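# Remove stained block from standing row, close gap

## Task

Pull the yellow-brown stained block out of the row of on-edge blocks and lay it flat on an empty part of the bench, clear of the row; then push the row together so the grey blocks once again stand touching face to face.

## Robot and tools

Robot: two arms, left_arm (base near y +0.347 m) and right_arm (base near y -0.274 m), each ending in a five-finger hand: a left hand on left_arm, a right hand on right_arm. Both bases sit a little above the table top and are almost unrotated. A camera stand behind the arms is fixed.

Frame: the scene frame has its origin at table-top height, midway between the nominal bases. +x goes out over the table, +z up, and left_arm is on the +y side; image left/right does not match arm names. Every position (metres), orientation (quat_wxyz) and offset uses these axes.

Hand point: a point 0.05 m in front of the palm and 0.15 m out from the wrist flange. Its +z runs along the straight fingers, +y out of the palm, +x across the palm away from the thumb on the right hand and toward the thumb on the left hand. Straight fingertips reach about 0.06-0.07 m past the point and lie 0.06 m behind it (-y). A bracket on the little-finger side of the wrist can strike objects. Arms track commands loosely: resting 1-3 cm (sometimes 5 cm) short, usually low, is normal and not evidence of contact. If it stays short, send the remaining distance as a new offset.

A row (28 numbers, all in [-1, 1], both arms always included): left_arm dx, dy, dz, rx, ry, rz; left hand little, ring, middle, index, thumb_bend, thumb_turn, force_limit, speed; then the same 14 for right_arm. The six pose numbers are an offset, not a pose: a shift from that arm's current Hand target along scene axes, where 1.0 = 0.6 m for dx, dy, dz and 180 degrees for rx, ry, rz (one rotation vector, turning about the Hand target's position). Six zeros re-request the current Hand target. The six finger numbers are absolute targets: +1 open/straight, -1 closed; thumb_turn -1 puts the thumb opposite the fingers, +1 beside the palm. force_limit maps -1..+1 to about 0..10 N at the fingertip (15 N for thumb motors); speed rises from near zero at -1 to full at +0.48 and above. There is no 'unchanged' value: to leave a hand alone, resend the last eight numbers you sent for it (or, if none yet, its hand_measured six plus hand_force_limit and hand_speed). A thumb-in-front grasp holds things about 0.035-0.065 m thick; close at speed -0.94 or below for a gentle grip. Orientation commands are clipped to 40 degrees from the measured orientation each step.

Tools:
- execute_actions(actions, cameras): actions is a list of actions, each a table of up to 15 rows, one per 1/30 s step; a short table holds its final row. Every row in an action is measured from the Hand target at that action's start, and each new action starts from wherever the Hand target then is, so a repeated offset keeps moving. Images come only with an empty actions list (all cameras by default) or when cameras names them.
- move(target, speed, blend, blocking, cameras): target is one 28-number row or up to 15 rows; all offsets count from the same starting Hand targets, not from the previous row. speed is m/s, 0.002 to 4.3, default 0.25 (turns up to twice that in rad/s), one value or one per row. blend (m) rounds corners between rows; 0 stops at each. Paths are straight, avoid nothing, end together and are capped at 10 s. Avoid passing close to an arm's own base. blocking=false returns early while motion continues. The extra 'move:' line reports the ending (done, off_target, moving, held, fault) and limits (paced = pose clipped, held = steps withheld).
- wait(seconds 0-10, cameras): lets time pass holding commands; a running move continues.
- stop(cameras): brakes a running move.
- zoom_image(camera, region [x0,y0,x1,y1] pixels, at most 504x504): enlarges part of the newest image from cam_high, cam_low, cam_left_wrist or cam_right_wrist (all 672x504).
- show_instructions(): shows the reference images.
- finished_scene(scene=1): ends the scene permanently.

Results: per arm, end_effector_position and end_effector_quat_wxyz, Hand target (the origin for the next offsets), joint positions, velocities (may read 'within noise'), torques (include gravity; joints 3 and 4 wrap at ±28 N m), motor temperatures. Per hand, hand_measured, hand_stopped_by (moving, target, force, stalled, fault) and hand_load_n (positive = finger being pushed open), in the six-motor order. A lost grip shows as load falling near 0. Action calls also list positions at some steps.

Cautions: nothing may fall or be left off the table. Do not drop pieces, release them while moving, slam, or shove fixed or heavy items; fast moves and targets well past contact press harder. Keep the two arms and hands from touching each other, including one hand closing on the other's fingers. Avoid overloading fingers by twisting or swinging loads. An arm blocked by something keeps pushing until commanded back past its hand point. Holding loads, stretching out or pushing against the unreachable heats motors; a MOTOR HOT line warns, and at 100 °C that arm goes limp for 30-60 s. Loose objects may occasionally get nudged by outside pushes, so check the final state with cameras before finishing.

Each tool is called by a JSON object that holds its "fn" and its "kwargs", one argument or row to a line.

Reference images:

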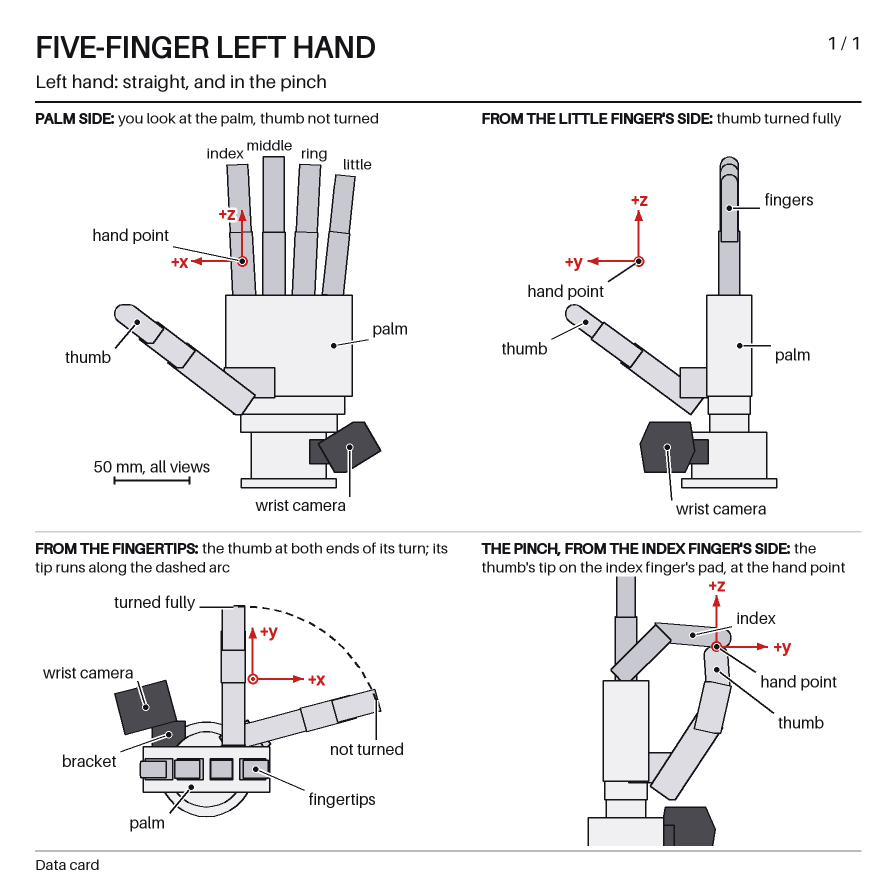

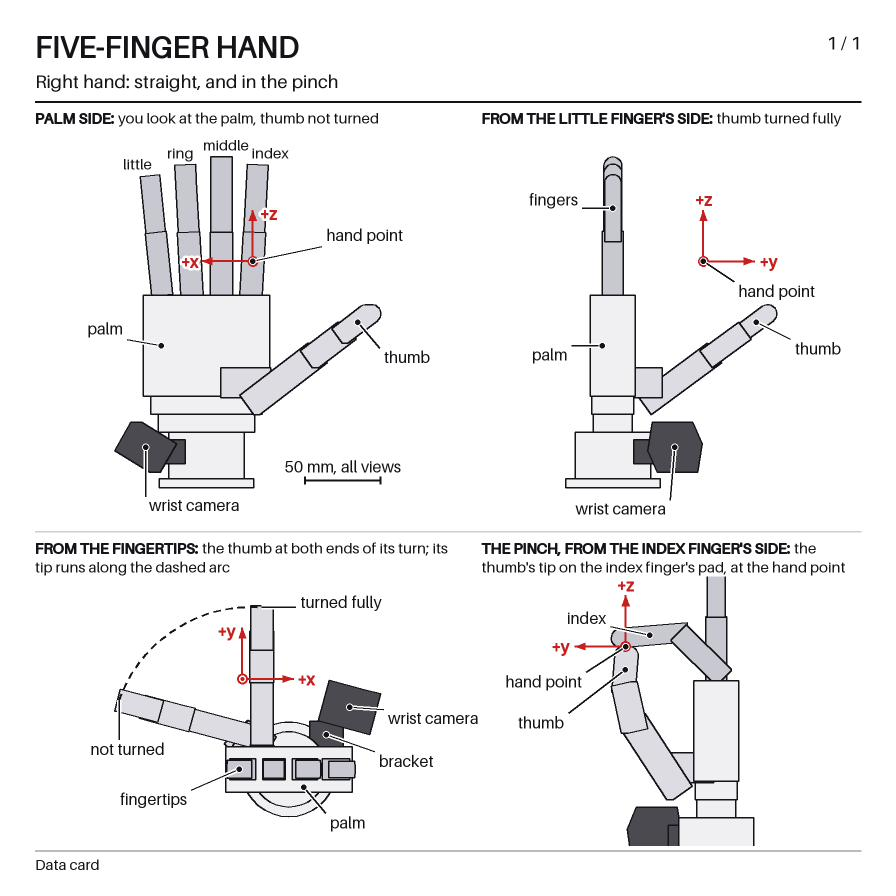

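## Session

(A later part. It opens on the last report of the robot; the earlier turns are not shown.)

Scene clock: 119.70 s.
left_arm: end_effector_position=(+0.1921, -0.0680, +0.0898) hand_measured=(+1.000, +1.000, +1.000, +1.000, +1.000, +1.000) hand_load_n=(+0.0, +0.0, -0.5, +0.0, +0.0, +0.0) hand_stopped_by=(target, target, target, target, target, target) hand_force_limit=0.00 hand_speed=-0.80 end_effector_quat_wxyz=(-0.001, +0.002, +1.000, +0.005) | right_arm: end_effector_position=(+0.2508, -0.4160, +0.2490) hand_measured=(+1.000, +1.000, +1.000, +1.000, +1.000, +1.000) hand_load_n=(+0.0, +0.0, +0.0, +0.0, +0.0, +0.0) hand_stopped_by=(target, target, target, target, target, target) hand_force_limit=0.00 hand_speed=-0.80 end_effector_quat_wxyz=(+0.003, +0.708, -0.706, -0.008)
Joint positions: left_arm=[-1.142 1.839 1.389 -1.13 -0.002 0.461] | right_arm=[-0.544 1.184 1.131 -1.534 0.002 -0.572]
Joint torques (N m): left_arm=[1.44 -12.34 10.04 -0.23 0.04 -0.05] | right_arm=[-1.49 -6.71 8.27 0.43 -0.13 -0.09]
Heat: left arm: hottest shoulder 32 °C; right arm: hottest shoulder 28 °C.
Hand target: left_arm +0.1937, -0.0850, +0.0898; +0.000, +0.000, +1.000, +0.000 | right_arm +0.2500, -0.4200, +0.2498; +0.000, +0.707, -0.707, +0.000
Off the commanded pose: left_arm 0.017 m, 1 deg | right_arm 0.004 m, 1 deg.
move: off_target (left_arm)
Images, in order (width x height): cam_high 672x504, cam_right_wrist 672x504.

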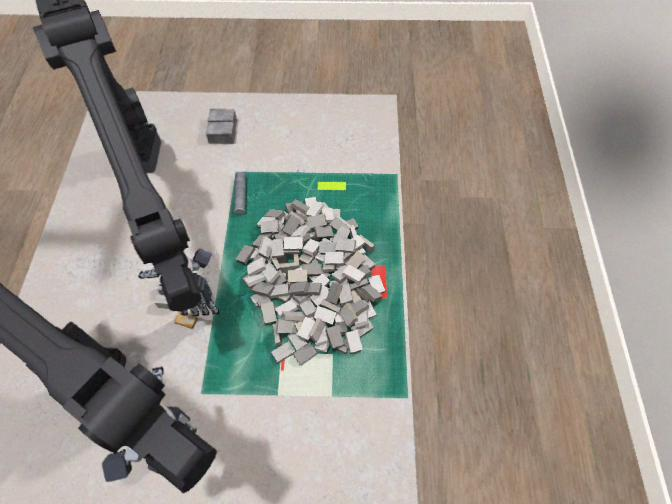

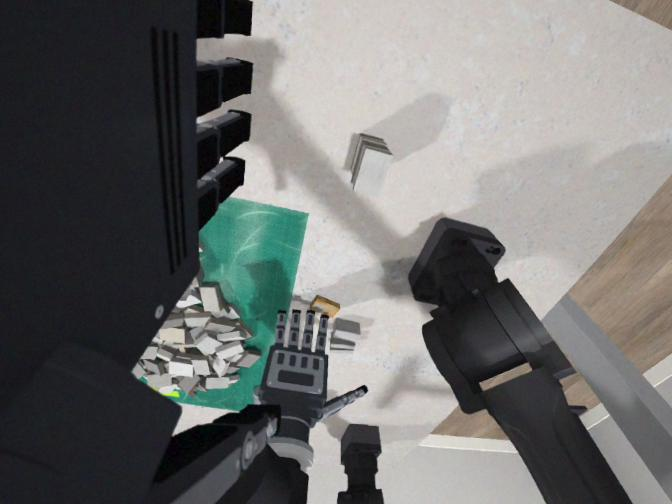

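{"fn": "move", "kwargs": {
  "target": [
    [0.002, 0.0583, 0.008, 0, 0, 0, 1, 1, 1, 1, 1, 1, 0, -0.8, 0, 0, 0, 0, 0, 0, 1, 1, 1, 1, 1, 1, 0, -0.8],
    [0.002, 0.0583, -0.0247, 0, 0, 0, 1, 1, 1, 1, 1, 1, 0, -0.8, 0, 0, 0, 0, 0, 0, 1, 1, 1, 1, 1, 1, 0, -0.8]
  ],
  "speed": 0.06,
  "cameras": ["cam_high", "cam_right_wrist", "cam_left_wrist"]
}}

{"fn": "zoom_image", "kwargs": {
  "camera": "cam_high",
  "region": [145, 255, 235, 345]
}}

{"fn": "zoom_image", "kwargs": {
  "camera": "cam_right_wrist",
  "region": [280, 275, 380, 375]
}}

{"fn": "zoom_image", "kwargs": {
  "camera": "cam_left_wrist",
  "region": [340, 60, 500, 240]
}}

Scene clock: 122.77 s.
left_arm: end_effector_position=(+0.1913, -0.0516, +0.0795) hand_measured=(+1.000, +1.000, +1.000, +1.000, +1.000, +1.000) hand_load_n=(+0.0, +0.0, -1.0, +0.5, +0.0, +0.0) hand_stopped_by=(target, target, target, target, target, target) hand_force_limit=0.00 hand_speed=-0.80 end_effector_quat_wxyz=(+0.000, -0.003, +1.000, +0.003) | right_arm: end_effector_position=(+0.2508, -0.4160, +0.2490) hand_measured=(+1.000, +1.000, +1.000, +1.000, +1.000, +1.000) hand_load_n=(+0.0, -0.5, +0.0, +0.0, -0.5, +0.0) hand_stopped_by=(target, target, target, target, target, target) hand_force_limit=0.00 hand_speed=-0.80 end_effector_quat_wxyz=(+0.003, +0.708, -0.706, -0.008)
Joint positions: left_arm=[-1.128 1.814 1.322 -1.085 -0.002 0.464] | right_arm=[-0.544 1.184 1.131 -1.534 0.002 -0.572]
Joint torques (N m): left_arm=[2.37 -13.74 5.89 0.65 0.02 0.22] | right_arm=[-2.08 -6.01 8.32 0.44 -0.09 -0.09]
Heat: left arm: hottest shoulder 32 °C; right arm: hottest shoulder 28 °C.
Hand target: left_arm +0.1948, -0.0501, +0.0749; +0.000, +0.000, +1.000, +0.001 | right_arm +0.2500, -0.4200, +0.2498; +0.000, +0.707, -0.707, +0.000
Off the commanded pose: left_arm 0.006 m, 0 deg | right_arm 0.004 m, 1 deg.
move: done
Images, in order (width x height): cam_high 672x504, cam_left_wrist 672x504, cam_right_wrist 672x504.

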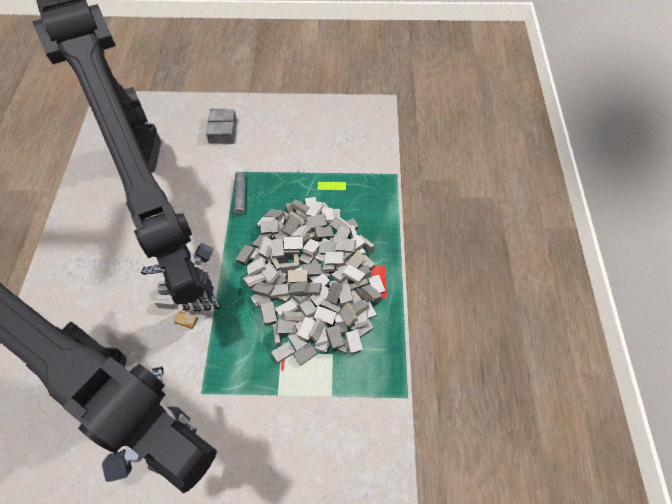

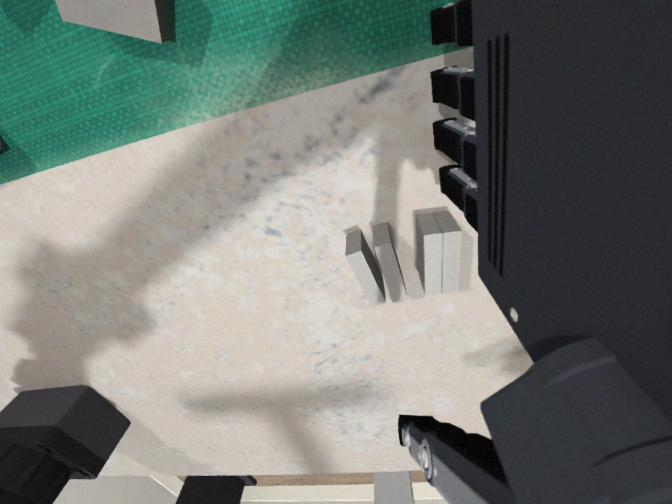

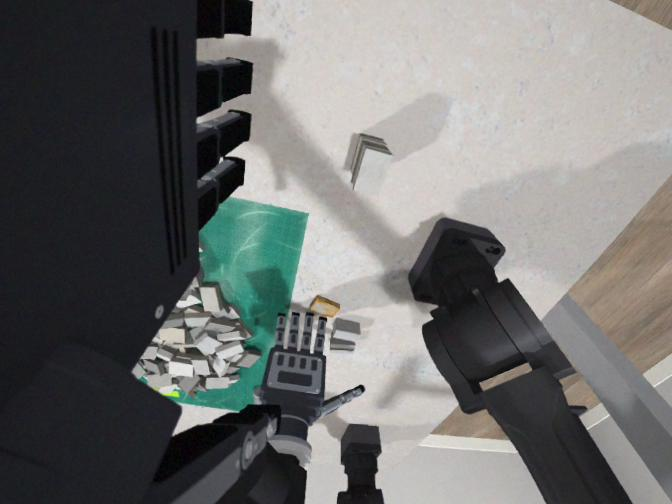

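Scaled by 5.600 from the camera's 672x504 image, which has a finer 960x720 frame.

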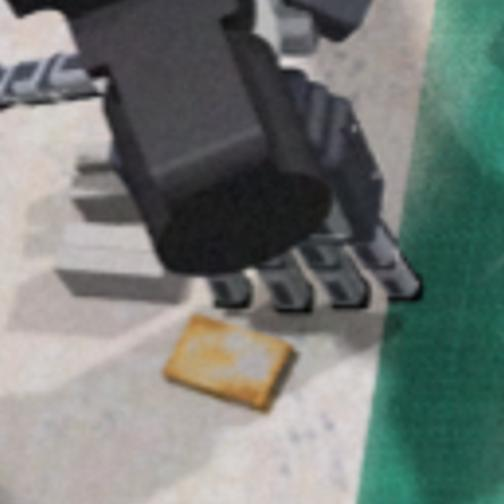

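Scaled by 5.040 from the camera's 672x504 image, which has a finer 960x720 frame.

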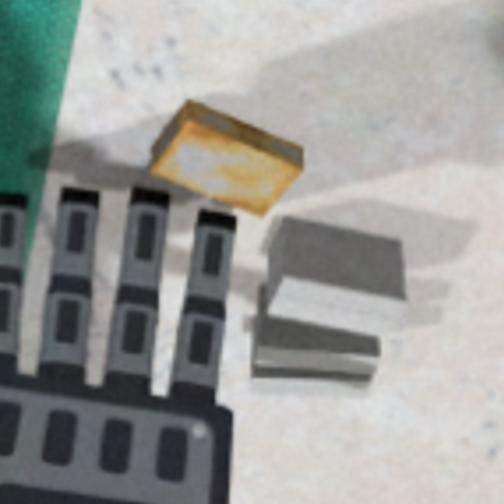

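Scaled by 2.800 from the camera's 672x504 image, which has a finer 960x720 frame.

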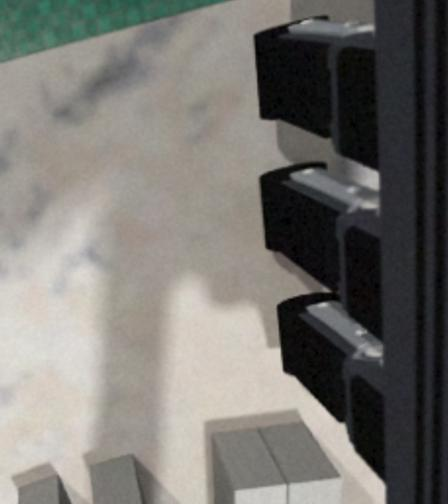

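{"fn": "move", "kwargs": {
  "target": [
    [0.002, -0.02, 0.0168, 0, 0, 0, 1, 1, 1, 1, 1, 1, 0, -0.8, 0, 0, 0, 0, 0, 0, 1, 1, 1, 1, 1, 1, 0, -0.8],
    [0.004, -0.158, 0.0168, 0, 0, 0, 1, 1, 1, 1, 1, 1, 0, -0.8, 0, 0, 0, 0, 0, 0, 1, 1, 1, 1, 1, 1, 0, -0.8]
  ],
  "speed": 0.06,
  "blend": [0.008, 0],
  "cameras": ["cam_high", "cam_right_wrist", "cam_left_wrist"]
}}

{"fn": "zoom_image", "kwargs": {
  "camera": "cam_high",
  "region": [145, 275, 235, 365]
}}

{"fn": "zoom_image", "kwargs": {
  "camera": "cam_right_wrist",
  "region": [280, 255, 380, 355]
}}

Scene clock: 125.67 s.
left_arm: end_effector_position=(+0.1962, -0.1300, +0.0866) hand_measured=(+1.000, +1.000, +1.000, +1.000, +1.000, +1.000) hand_load_n=(+0.0, +0.0, +0.0, +0.0, +0.0, +0.0) hand_stopped_by=(target, target, target, target, target, target) hand_force_limit=0.00 hand_speed=-0.80 end_effector_quat_wxyz=(+0.000, +0.004, +1.000, +0.003) | right_arm: end_effector_position=(+0.2508, -0.4160, +0.2490) hand_measured=(+1.000, +1.000, +1.000, +1.000, +1.000, +1.000) hand_load_n=(+0.0, +0.0, +0.0, +0.0, +0.0, +0.0) hand_stopped_by=(target, target, target, target, target, target) hand_force_limit=0.00 hand_speed=-0.80 end_effector_quat_wxyz=(+0.003, +0.708, -0.706, -0.008)
Joint positions: left_arm=[-1.182 1.979 1.596 -1.194 -0.002 0.423] | right_arm=[-0.544 1.184 1.131 -1.534 0.002 -0.572]
Joint torques (N m): left_arm=[2.26 -14.68 10.22 -0.31 0.03 -0.01] | right_arm=[-1.73 -6.07 8.4 0.4 -0.11 -0.05]
Heat: left arm: hottest shoulder 32 °C; right arm: hottest shoulder 28 °C.
Hand target: left_arm +0.1973, -0.1449, +0.0852; +0.000, +0.000, +1.000, +0.000 | right_arm +0.2500, -0.4200, +0.2498; +0.000, +0.707, -0.707, +0.000
Off the commanded pose: left_arm 0.015 m, 1 deg | right_arm 0.004 m, 1 deg.
move: off_target (left_arm); blend cut to 0.0079 m at target 1
Images, in order (width x height): cam_high 672x504, cam_left_wrist 672x504, cam_right_wrist 672x504.

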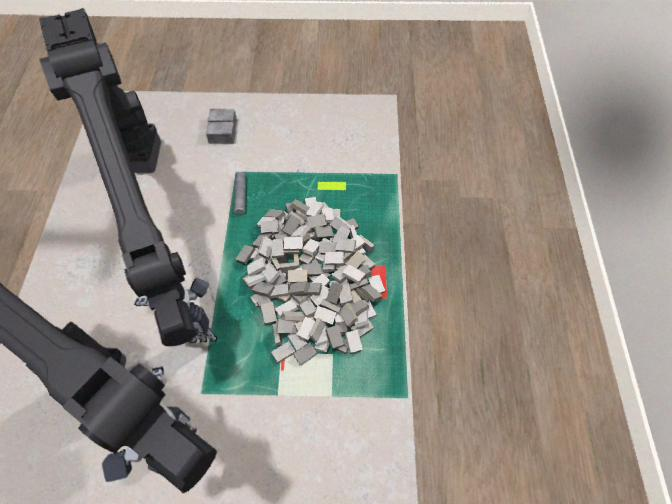

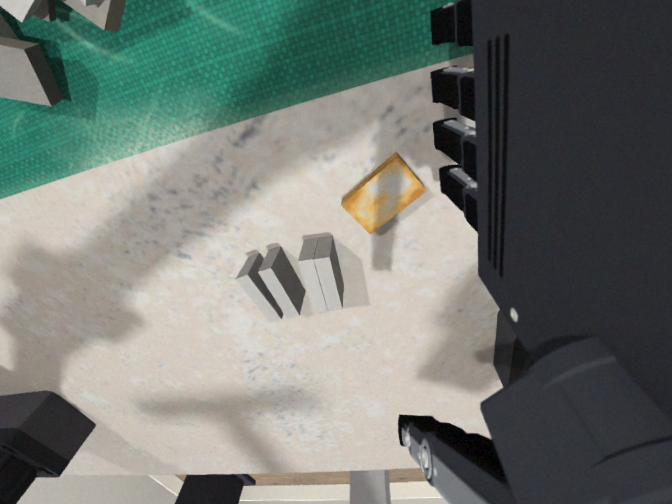

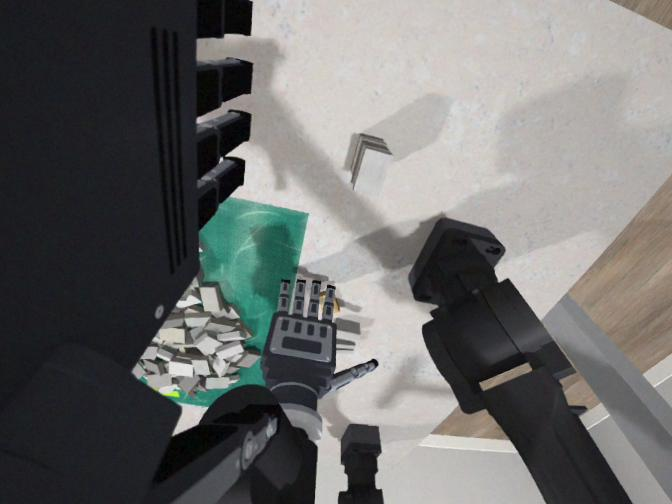

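Scaled by 5.600 from the camera's 672x504 image, which has a finer 960x720 frame.

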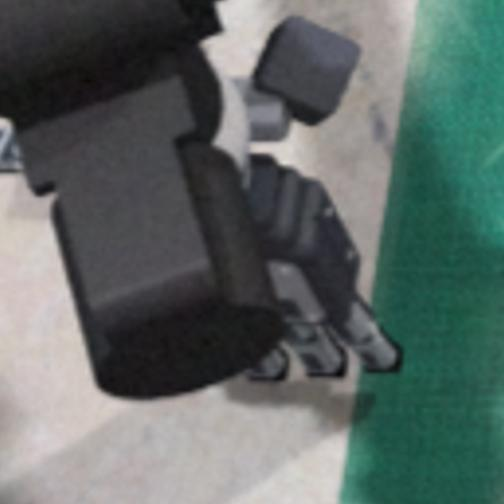

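Scaled by 5.040 from the camera's 672x504 image, which has a finer 960x720 frame.

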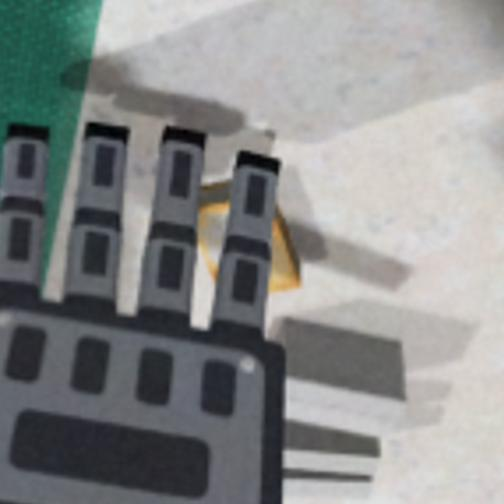

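{"fn": "move", "kwargs": {
  "target": [
    [0, 0.0167, 0.1, 0, 0, 0, 1, 1, 1, 1, 1, 1, 0, -0.8, 0, 0, 0, 0, 0, 0, 1, 1, 1, 1, 1, 1, 0, -0.8],
    [-0.017, 0.185, 0.1, 0, 0, 0, 1, 1, 1, 1, 1, 1, 0, -0.8, 0, 0, 0, 0, 0, 0, 1, 1, 1, 1, 1, 1, 0, -0.8]
  ],
  "speed": 0.12,
  "blend": [0.015, 0],
  "cameras": ["cam_high", "cam_right_wrist", "cam_left_wrist"]
}}

{"fn": "zoom_image", "kwargs": {
  "camera": "cam_high",
  "region": [145, 265, 235, 355]
}}

{"fn": "zoom_image", "kwargs": {
  "camera": "cam_right_wrist",
  "region": [280, 255, 380, 355]
}}

Scene clock: 130.50 s.
left_arm: end_effector_position=(+0.1836, -0.0355, +0.1408) hand_measured=(+1.000, +1.000, +1.000, +1.000, +1.000, +1.000) hand_load_n=(+0.0, +0.0, +0.0, +0.0, +0.0, +0.0) hand_stopped_by=(target, target, target, target, target, target) hand_force_limit=0.00 hand_speed=-0.80 end_effector_quat_wxyz=(-0.004, -0.004, +1.000, +0.010) | right_arm: end_effector_position=(+0.2508, -0.4160, +0.2490) hand_measured=(+1.000, +1.000, +1.000, +1.000, +1.000, +1.000) hand_load_n=(+0.0, +0.0, -0.5, +0.0, +0.0, +0.0) hand_stopped_by=(target, target, target, target, target, target) hand_force_limit=0.00 hand_speed=-0.80 end_effector_quat_wxyz=(+0.003, +0.708, -0.706, -0.008)
Joint positions: left_arm=[-1.127 1.716 1.358 -1.233 -0.002 0.464] | right_arm=[-0.544 1.184 1.131 -1.534 0.002 -0.572]
Joint torques (N m): left_arm=[2.37 -14.62 6.42 0.4 0 0.25] | right_arm=[-2.02 -6.65 8.23 0.54 -0.1 -0.08]
Heat: left arm: hottest shoulder 33 °C; right arm: hottest shoulder 28 °C.
Hand target: left_arm +0.1871, -0.0339, +0.1452; +0.000, +0.000, +1.000, +0.000 | right_arm +0.2500, -0.4200, +0.2498; +0.000, +0.707, -0.707, +0.000
Off the commanded pose: left_arm 0.006 m, 1 deg | right_arm 0.004 m, 1 deg.
move: done
Images, in order (width x height): cam_high 672x504, cam_left_wrist 672x504, cam_right_wrist 672x504.

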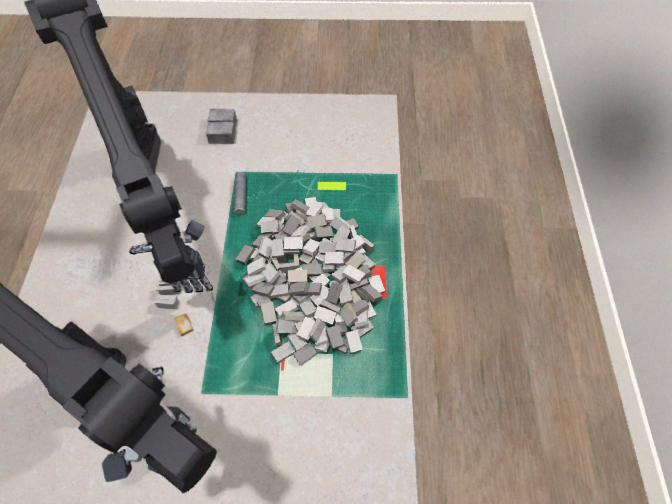

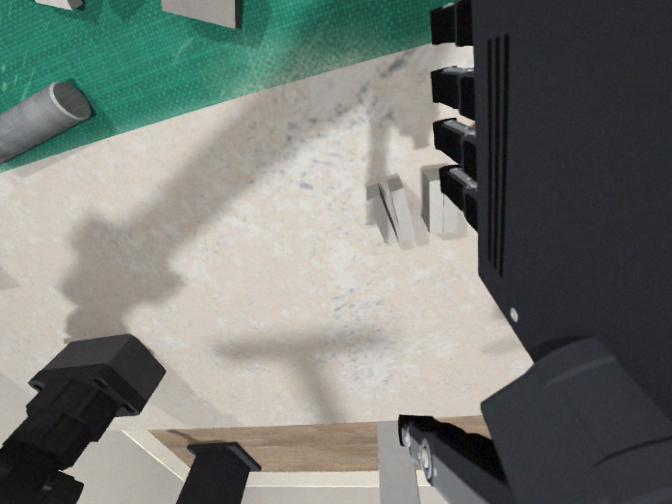

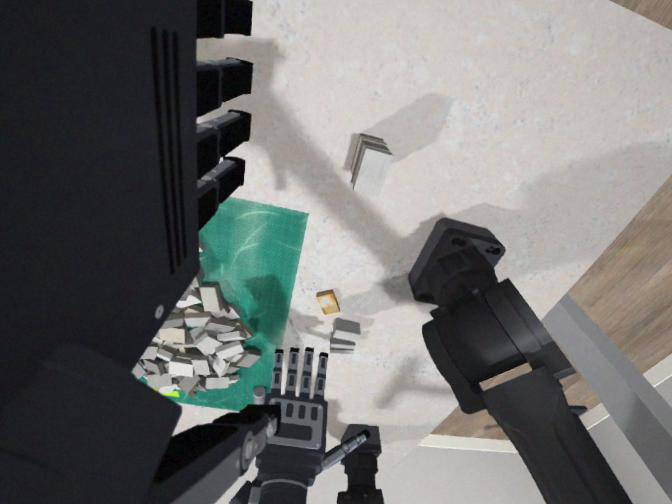

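Scaled by 5.600 from the camera's 672x504 image, which has a finer 960x720 frame.

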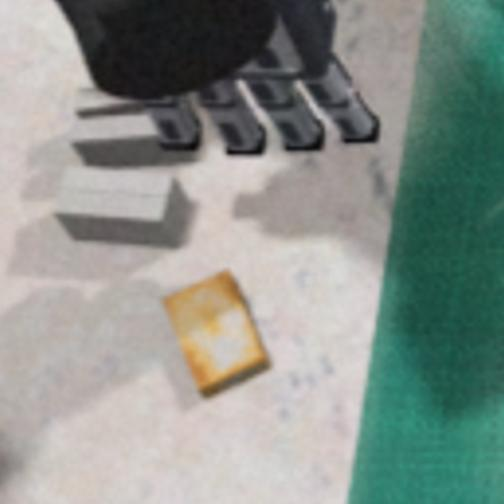

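Scaled by 5.040 from the camera's 672x504 image, which has a finer 960x720 frame.

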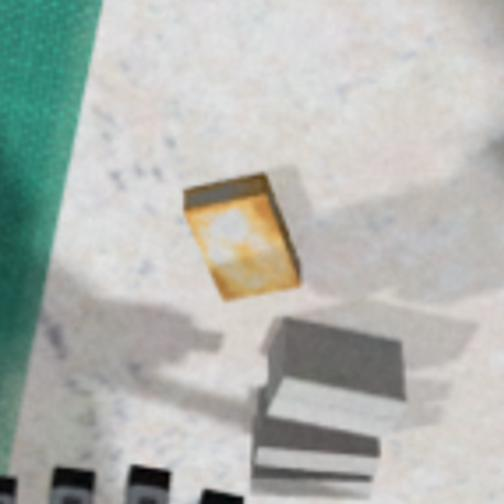

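{"fn": "move", "kwargs": {
  "target": [0.007, -0.0117, -0.116, 0, 0, 0, 1, 1, 1, 1, 1, 1, 0, -0.8, 0, 0, 0, 0, 0, 0, 1, 1, 1, 1, 1, 1, 0, -0.8],
  "speed": 0.08,
  "cameras": ["cam_high", "cam_left_wrist"]
}}

{"fn": "zoom_image", "kwargs": {
  "camera": "cam_high",
  "region": [145, 265, 235, 355]
}}

{"fn": "zoom_image", "kwargs": {
  "camera": "cam_left_wrist",
  "region": [340, 60, 500, 240]
}}

Scene clock: 132.97 s.
left_arm: end_effector_position=(+0.1876, -0.0431, +0.0859) hand_measured=(+1.000, +1.000, +1.000, +1.000, +1.000, +1.000) hand_load_n=(+0.0, +0.0, +0.0, +0.0, +0.0, +0.0) hand_stopped_by=(target, target, target, target, target, target) hand_force_limit=0.00 hand_speed=-0.80 end_effector_quat_wxyz=(+0.004, -0.003, +1.000, -0.006) | right_arm: end_effector_position=(+0.2508, -0.4160, +0.2490) hand_measured=(+1.000, +1.000, +1.000, +1.000, +1.000, +1.000) hand_load_n=(+0.0, +0.0, +0.0, +0.0, +0.0, +0.0) hand_stopped_by=(target, target, target, target, target, target) hand_force_limit=0.00 hand_speed=-0.80 end_effector_quat_wxyz=(+0.003, +0.708, -0.706, -0.008)
Joint positions: left_arm=[-1.127 1.771 1.283 -1.069 -0.002 0.465] | right_arm=[-0.544 1.184 1.131 -1.534 0.002 -0.572]
Joint torques (N m): left_arm=[2.78 -12.04 6.48 0.42 0.03 0.22] | right_arm=[-1.85 -6.48 8.46 0.39 -0.12 -0.07]
Heat: left arm: hottest shoulder 33 °C; right arm: hottest shoulder 28 °C.
Hand target: left_arm +0.1913, -0.0410, +0.0756; +0.000, +0.000, +1.000, +0.000 | right_arm +0.2500, -0.4200, +0.2498; +0.000, +0.707, -0.707, +0.000
Off the commanded pose: left_arm 0.011 m, 1 deg | right_arm 0.004 m, 1 deg.
move: off_target (left_arm)
Images, in order (width x height): cam_high 672x504, cam_left_wrist 672x504.

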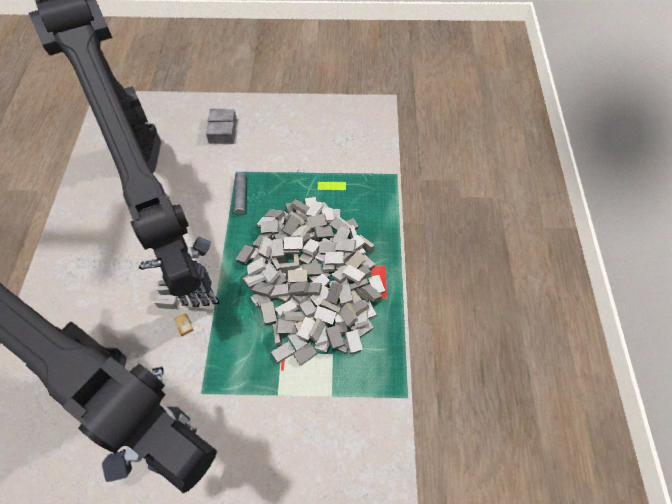

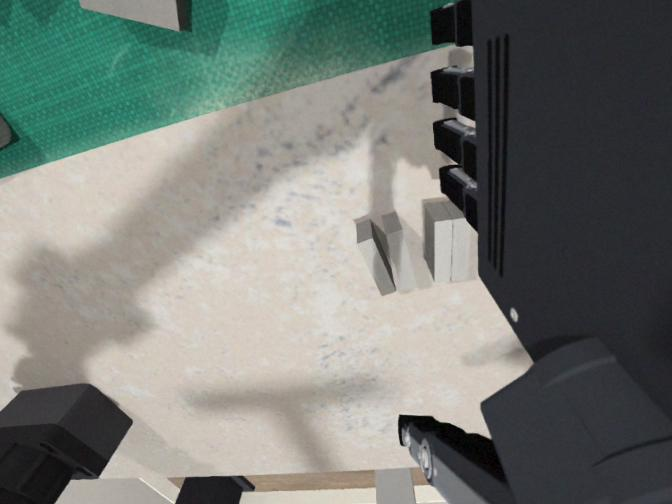

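Scaled by 5.600 from the camera's 672x504 image, which has a finer 960x720 frame.

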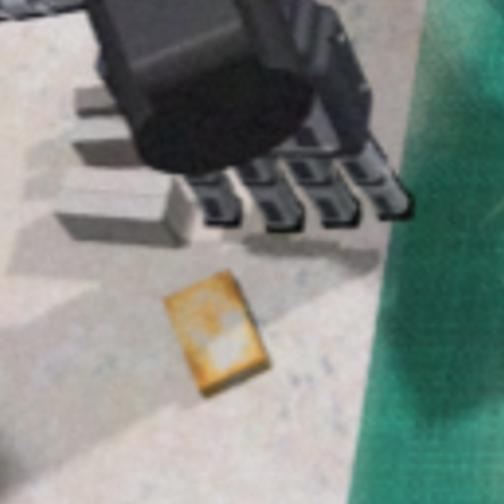

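Scaled by 2.800 from the camera's 672x504 image, which has a finer 960x720 frame.

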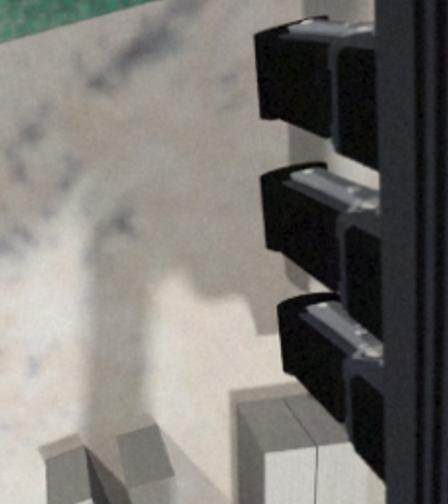

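{"fn": "move", "kwargs": {
  "target": [0.002, -0.136, 0.0098, 0, 0, 0, 1, 1, 1, 1, 1, 1, 0, -0.8, 0, 0, 0, 0, 0, 0, 1, 1, 1, 1, 1, 1, 0, -0.8],
  "speed": 0.05,
  "cameras": ["cam_high", "cam_left_wrist", "cam_right_wrist"]
}}

{"fn": "zoom_image", "kwargs": {
  "camera": "cam_high",
  "region": [145, 275, 235, 365]
}}

{"fn": "zoom_image", "kwargs": {
  "camera": "cam_right_wrist",
  "region": [280, 245, 380, 345]
}}

Scene clock: 135.83 s.
left_arm: end_effector_position=(+0.1915, -0.1052, +0.0820) hand_measured=(+1.000, +1.000, +1.000, +1.000, +1.000, +1.000) hand_load_n=(+0.0, +0.0, +0.0, -0.5, +0.0, +0.0) hand_stopped_by=(target, target, target, target, target, target) hand_force_limit=0.00 hand_speed=-0.80 end_effector_quat_wxyz=(-0.001, +0.003, +1.000, +0.006) | right_arm: end_effector_position=(+0.2508, -0.4160, +0.2490) hand_measured=(+1.000, +1.000, +1.000, +1.000, +1.000, +1.000) hand_load_n=(+0.0, +0.0, +0.0, +0.0, +0.0, +0.0) hand_stopped_by=(target, target, target, target, target, target) hand_force_limit=0.00 hand_speed=-0.80 end_effector_quat_wxyz=(+0.003, +0.708, -0.706, -0.008)
Joint positions: left_arm=[-1.172 1.928 1.501 -1.155 -0.002 0.432] | right_arm=[-0.544 1.184 1.131 -1.534 0.002 -0.572]
Joint torques (N m): left_arm=[1.85 -13.68 10.13 -0.09 -0.02 -0.05] | right_arm=[-1.96 -6.59 8.24 0.44 -0.12 -0.06]
Heat: left arm: hottest shoulder 33 °C; right arm: hottest shoulder 28 °C.
Hand target: left_arm +0.1924, -0.1224, +0.0813; +0.000, +0.000, +1.000, +0.001 | right_arm +0.2500, -0.4200, +0.2498; +0.000, +0.707, -0.707, +0.000
Off the commanded pose: left_arm 0.017 m, 1 deg | right_arm 0.004 m, 1 deg.
move: off_target (left_arm)
Images, in order (width x height): cam_high 672x504, cam_left_wrist 672x504, cam_right_wrist 672x504.

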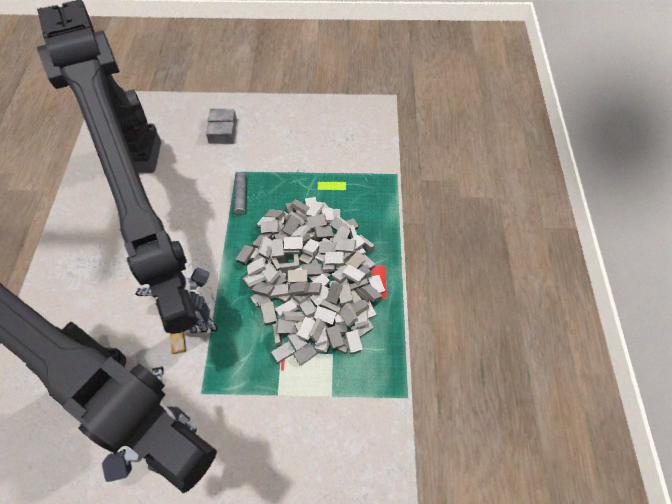

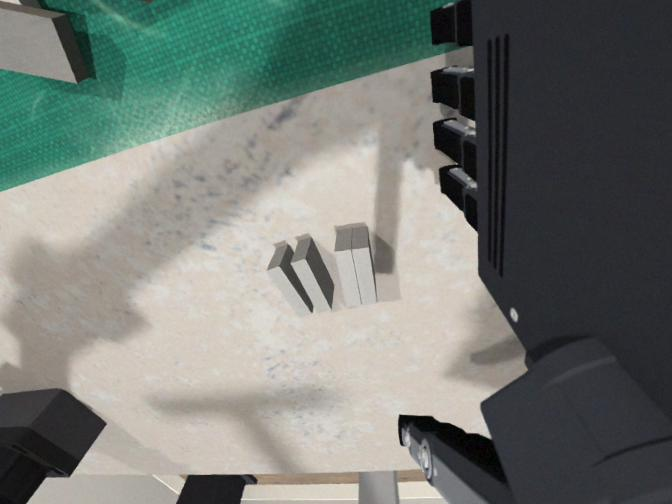

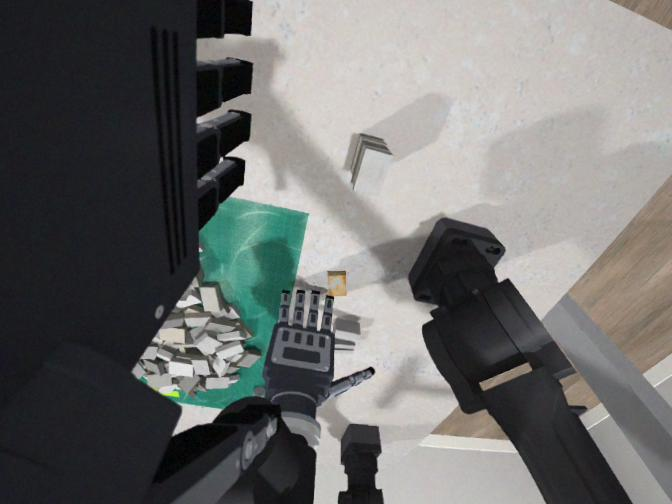

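Scaled by 5.600 from the camera's 672x504 image, which has a finer 960x720 frame.

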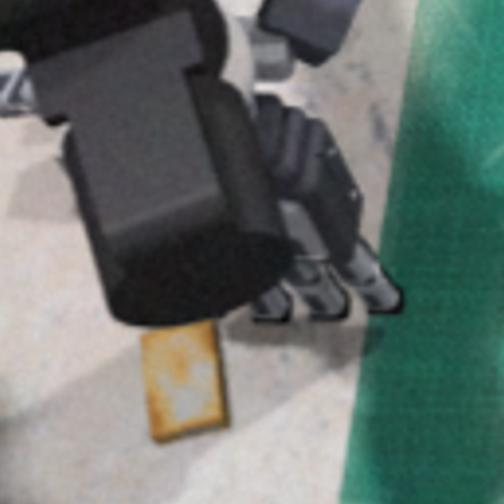

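Scaled by 5.040 from the camera's 672x504 image, which has a finer 960x720 frame.

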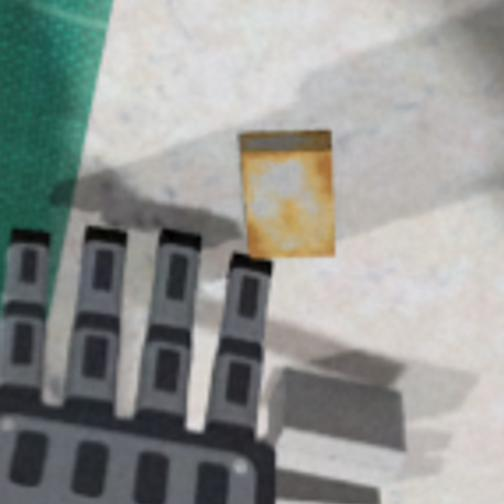

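{"fn": "move", "kwargs": {
  "target": [
    [0, 0.05, 0.02, 0, 0, 0, 1, 1, 1, 1, 1, 1, 0, -0.8, 0, 0, 0, 0, 0, 0, 1, 1, 1, 1, 1, 1, 0, -0.8],
    [0, 0.0833, 0.1167, 0, 0, 0, 1, 1, 1, 1, 1, 1, 0, -0.8, 0, 0, 0, 0, 0, 0, 1, 1, 1, 1, 1, 1, 0, -0.8],
    [-0.0873, 0.2707, 0.1167, 0, 0, 0, 1, 1, 1, 1, 1, 1, 0, -0.8, 0, 0, 0, 0, 0, 0, 1, 1, 1, 1, 1, 1, 0, -0.8]
  ],
  "speed": [0.1, 0.15, 0.15],
  "blend": [0.015, 0.03, 0],
  "cameras": ["cam_high", "cam_left_wrist", "cam_right_wrist"]
}}

{"fn": "zoom_image", "kwargs": {
  "camera": "cam_high",
  "region": [130, 245, 220, 335]
}}

{"fn": "zoom_image", "kwargs": {
  "camera": "cam_right_wrist",
  "region": [290, 265, 390, 365]
}}

{"fn": "zoom_image", "kwargs": {
  "camera": "cam_left_wrist",
  "region": [340, 60, 500, 240]
}}

Scene clock: 141.07 s.
left_arm: end_effector_position=(+0.1362, +0.0389, +0.1487) hand_measured=(+1.000, +1.000, +1.000, +1.000, +1.000, +1.000) hand_load_n=(+0.0, +0.0, +0.5, +0.0, -0.5, +0.0) hand_stopped_by=(target, target, target, target, target, target) hand_force_limit=0.00 hand_speed=-0.80 end_effector_quat_wxyz=(-0.003, -0.003, +1.000, +0.009) | right_arm: end_effector_position=(+0.2508, -0.4160, +0.2490) hand_measured=(+1.000, +1.000, +1.000, +1.000, +1.000, +1.000) hand_load_n=(+0.0, +0.0, +0.0, +0.0, +0.0, +0.0) hand_stopped_by=(target, target, target, target, target, target) hand_force_limit=0.00 hand_speed=-0.80 end_effector_quat_wxyz=(+0.003, +0.708, -0.706, -0.008)
Joint positions: left_arm=[-1.148 1.493 1.106 -1.204 -0.002 0.445] | right_arm=[-0.544 1.184 1.131 -1.534 0.002 -0.572]
Joint torques (N m): left_arm=[2.73 -11.87 6.43 0.21 0.02 0.18] | right_arm=[-1.85 -6.24 8.31 0.43 -0.11 -0.02]
Heat: left arm: hottest shoulder 33 °C; right arm: hottest shoulder 28 °C.
Hand target: left_arm +0.1401, +0.0399, +0.1514; +0.000, +0.000, +1.000, +0.000 | right_arm +0.2500, -0.4200, +0.2498; +0.000, +0.707, -0.707, +0.000
Off the commanded pose: left_arm 0.005 m, 1 deg | right_arm 0.004 m, 1 deg.
move: done
Images, in order (width x height): cam_high 672x504, cam_left_wrist 672x504, cam_right_wrist 672x504.

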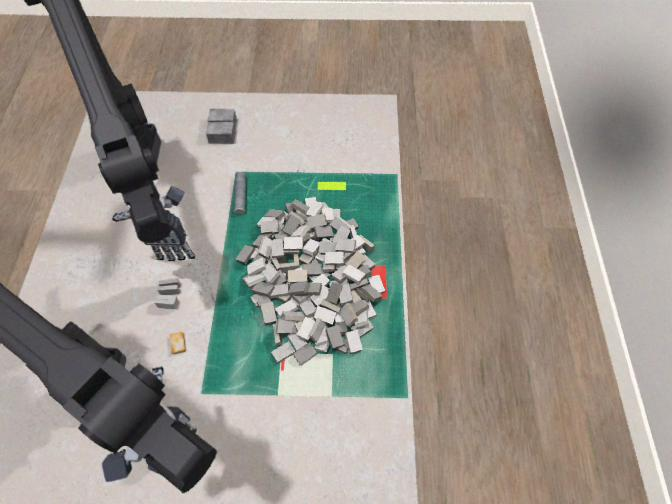

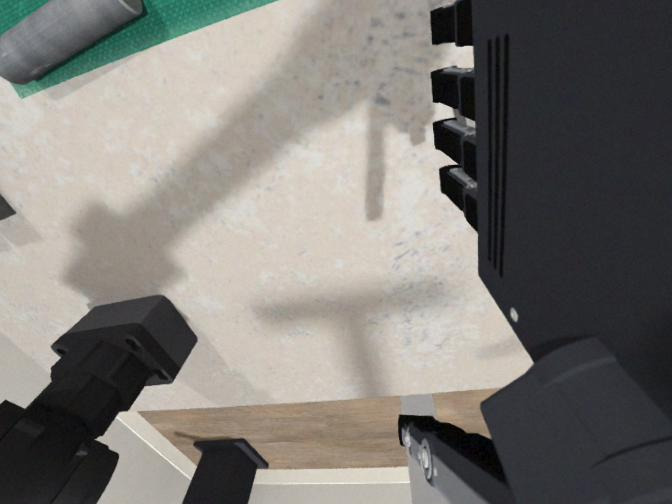

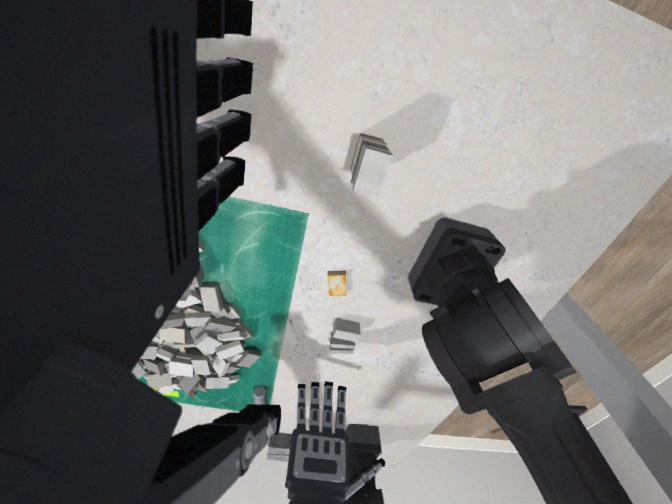

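Scaled by 5.600 from the camera's 672x504 image, which has a finer 960x720 frame.

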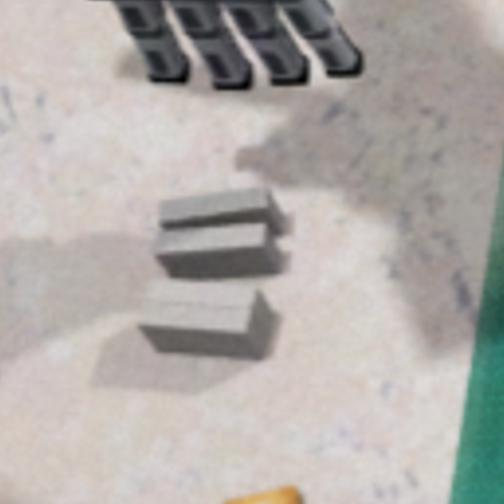

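Scaled by 5.040 from the camera's 672x504 image, which has a finer 960x720 frame.

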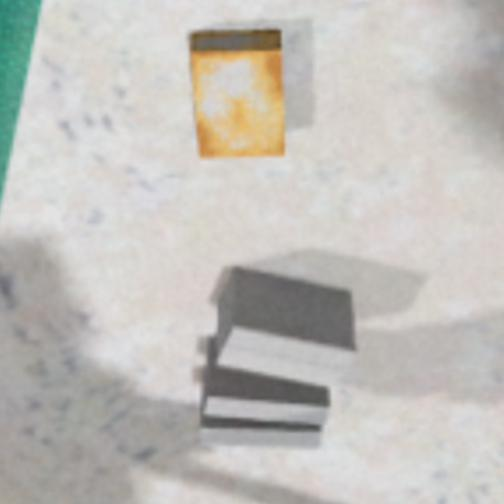

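Scaled by 2.800 from the camera's 672x504 image, which has a finer 960x720 frame.

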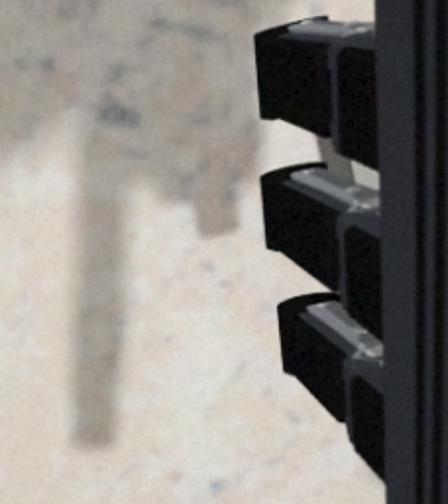

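{"fn": "move", "kwargs": {
  "target": [-0.002, 0.0117, -0.1233, -0.0556, 0, 0, 1, 1, 1, 1, 1, 1, 0, -0.8, 0, 0, 0, 0, 0, 0, 1, 1, 1, 1, 1, 1, 0, -0.8],
  "speed": 0.12,
  "cameras": ["cam_high", "cam_left_wrist", "cam_right_wrist"]
}}

{"fn": "zoom_image", "kwargs": {
  "camera": "cam_high",
  "region": [130, 245, 220, 335]
}}

{"fn": "zoom_image", "kwargs": {
  "camera": "cam_left_wrist",
  "region": [340, 60, 500, 240]
}}

Scene clock: 145.73 s.
left_arm: end_effector_position=(+0.1348, +0.0473, +0.0735) hand_measured=(+1.000, +1.000, +1.000, +1.000, +1.000, +1.000) hand_load_n=(+0.0, +0.0, +0.0, +0.0, +0.0, +0.0) hand_stopped_by=(target, target, target, target, target, target) hand_force_limit=0.00 hand_speed=-0.80 end_effector_quat_wxyz=(-0.005, -0.004, +0.997, -0.076) | right_arm: end_effector_position=(+0.2508, -0.4160, +0.2490) hand_measured=(+1.000, +1.000, +1.000, +1.000, +1.000, +1.000) hand_load_n=(+0.0, +0.0, +0.0, +0.0, +0.0, +0.0) hand_stopped_by=(target, target, target, target, target, target) hand_force_limit=0.00 hand_speed=-0.80 end_effector_quat_wxyz=(+0.003, +0.708, -0.706, -0.008)
Joint positions: left_arm=[-1.1 1.461 0.87 -0.852 0.081 0.485] | right_arm=[-0.544 1.184 1.131 -1.534 0.002 -0.572]
Joint torques (N m): left_arm=[2.96 -10.05 5.93 0.69 0.13 0.22] | right_arm=[-2.26 -6.53 8.35 0.39 -0.13 -0.05]
Heat: left arm: hottest shoulder 33 °C; right arm: hottest shoulder 28 °C.
Hand target: left_arm +0.1389, +0.0469, +0.0774; +0.000, +0.000, +0.996, -0.087 | right_arm +0.2500, -0.4200, +0.2498; +0.000, +0.707, -0.707, +0.000
Off the commanded pose: left_arm 0.006 m, 1 deg | right_arm 0.004 m, 1 deg.
move: done
Images, in order (width x height): cam_high 672x504, cam_left_wrist 672x504, cam_right_wrist 672x504.

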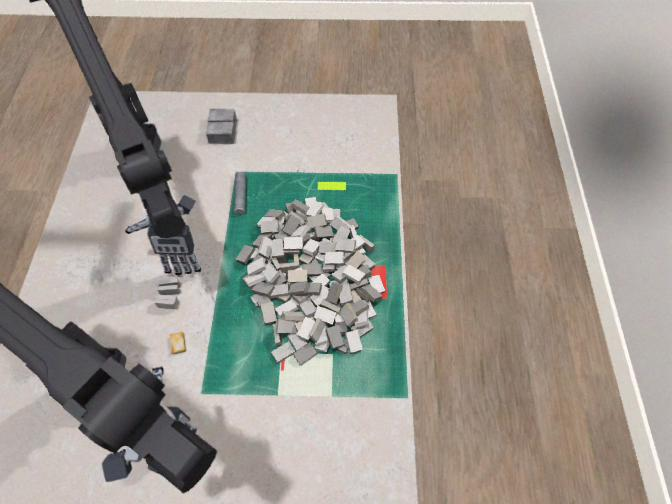

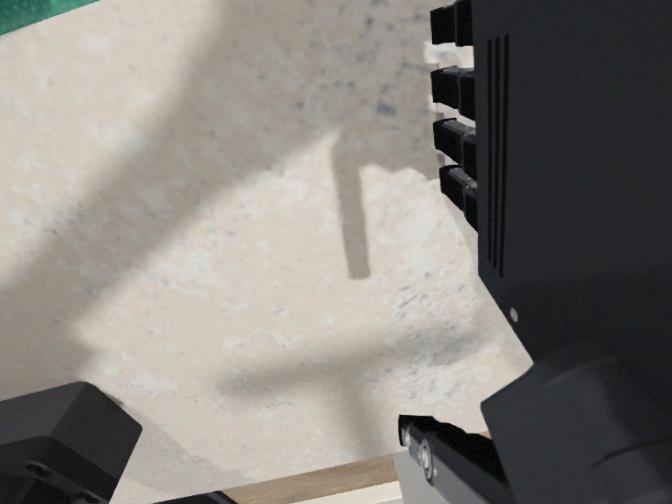

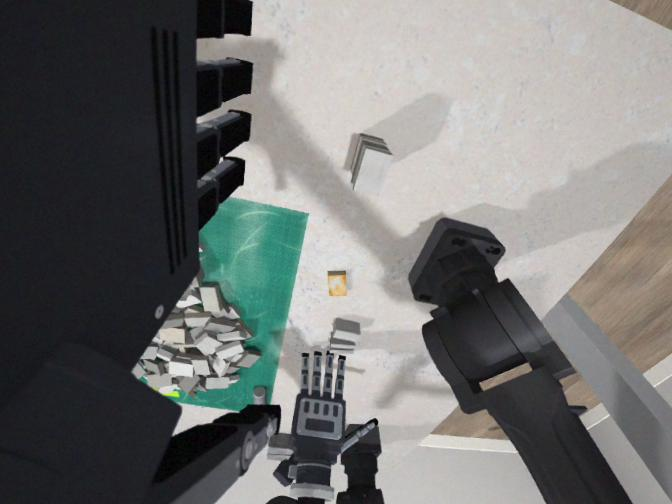

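Scaled by 5.600 from the camera's 672x504 image, which has a finer 960x720 frame.

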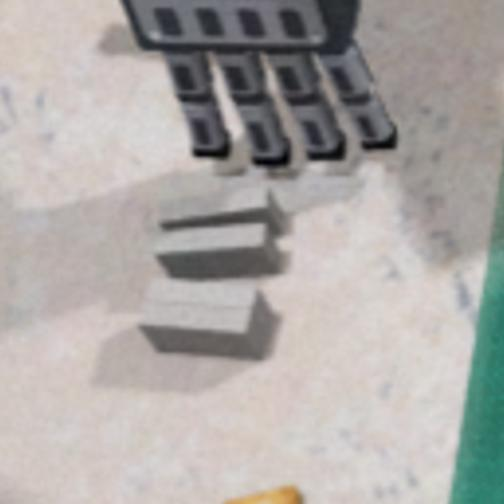

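Scaled by 2.800 from the camera's 672x504 image, which has a finer 960x720 frame.

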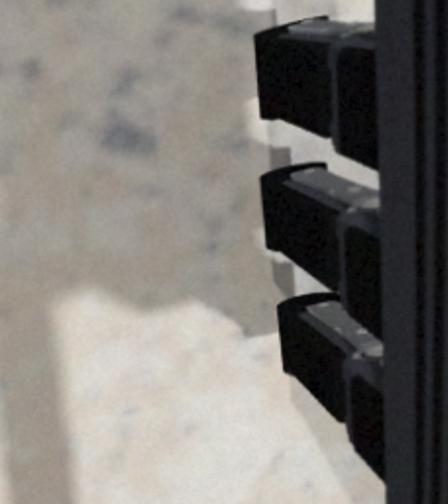

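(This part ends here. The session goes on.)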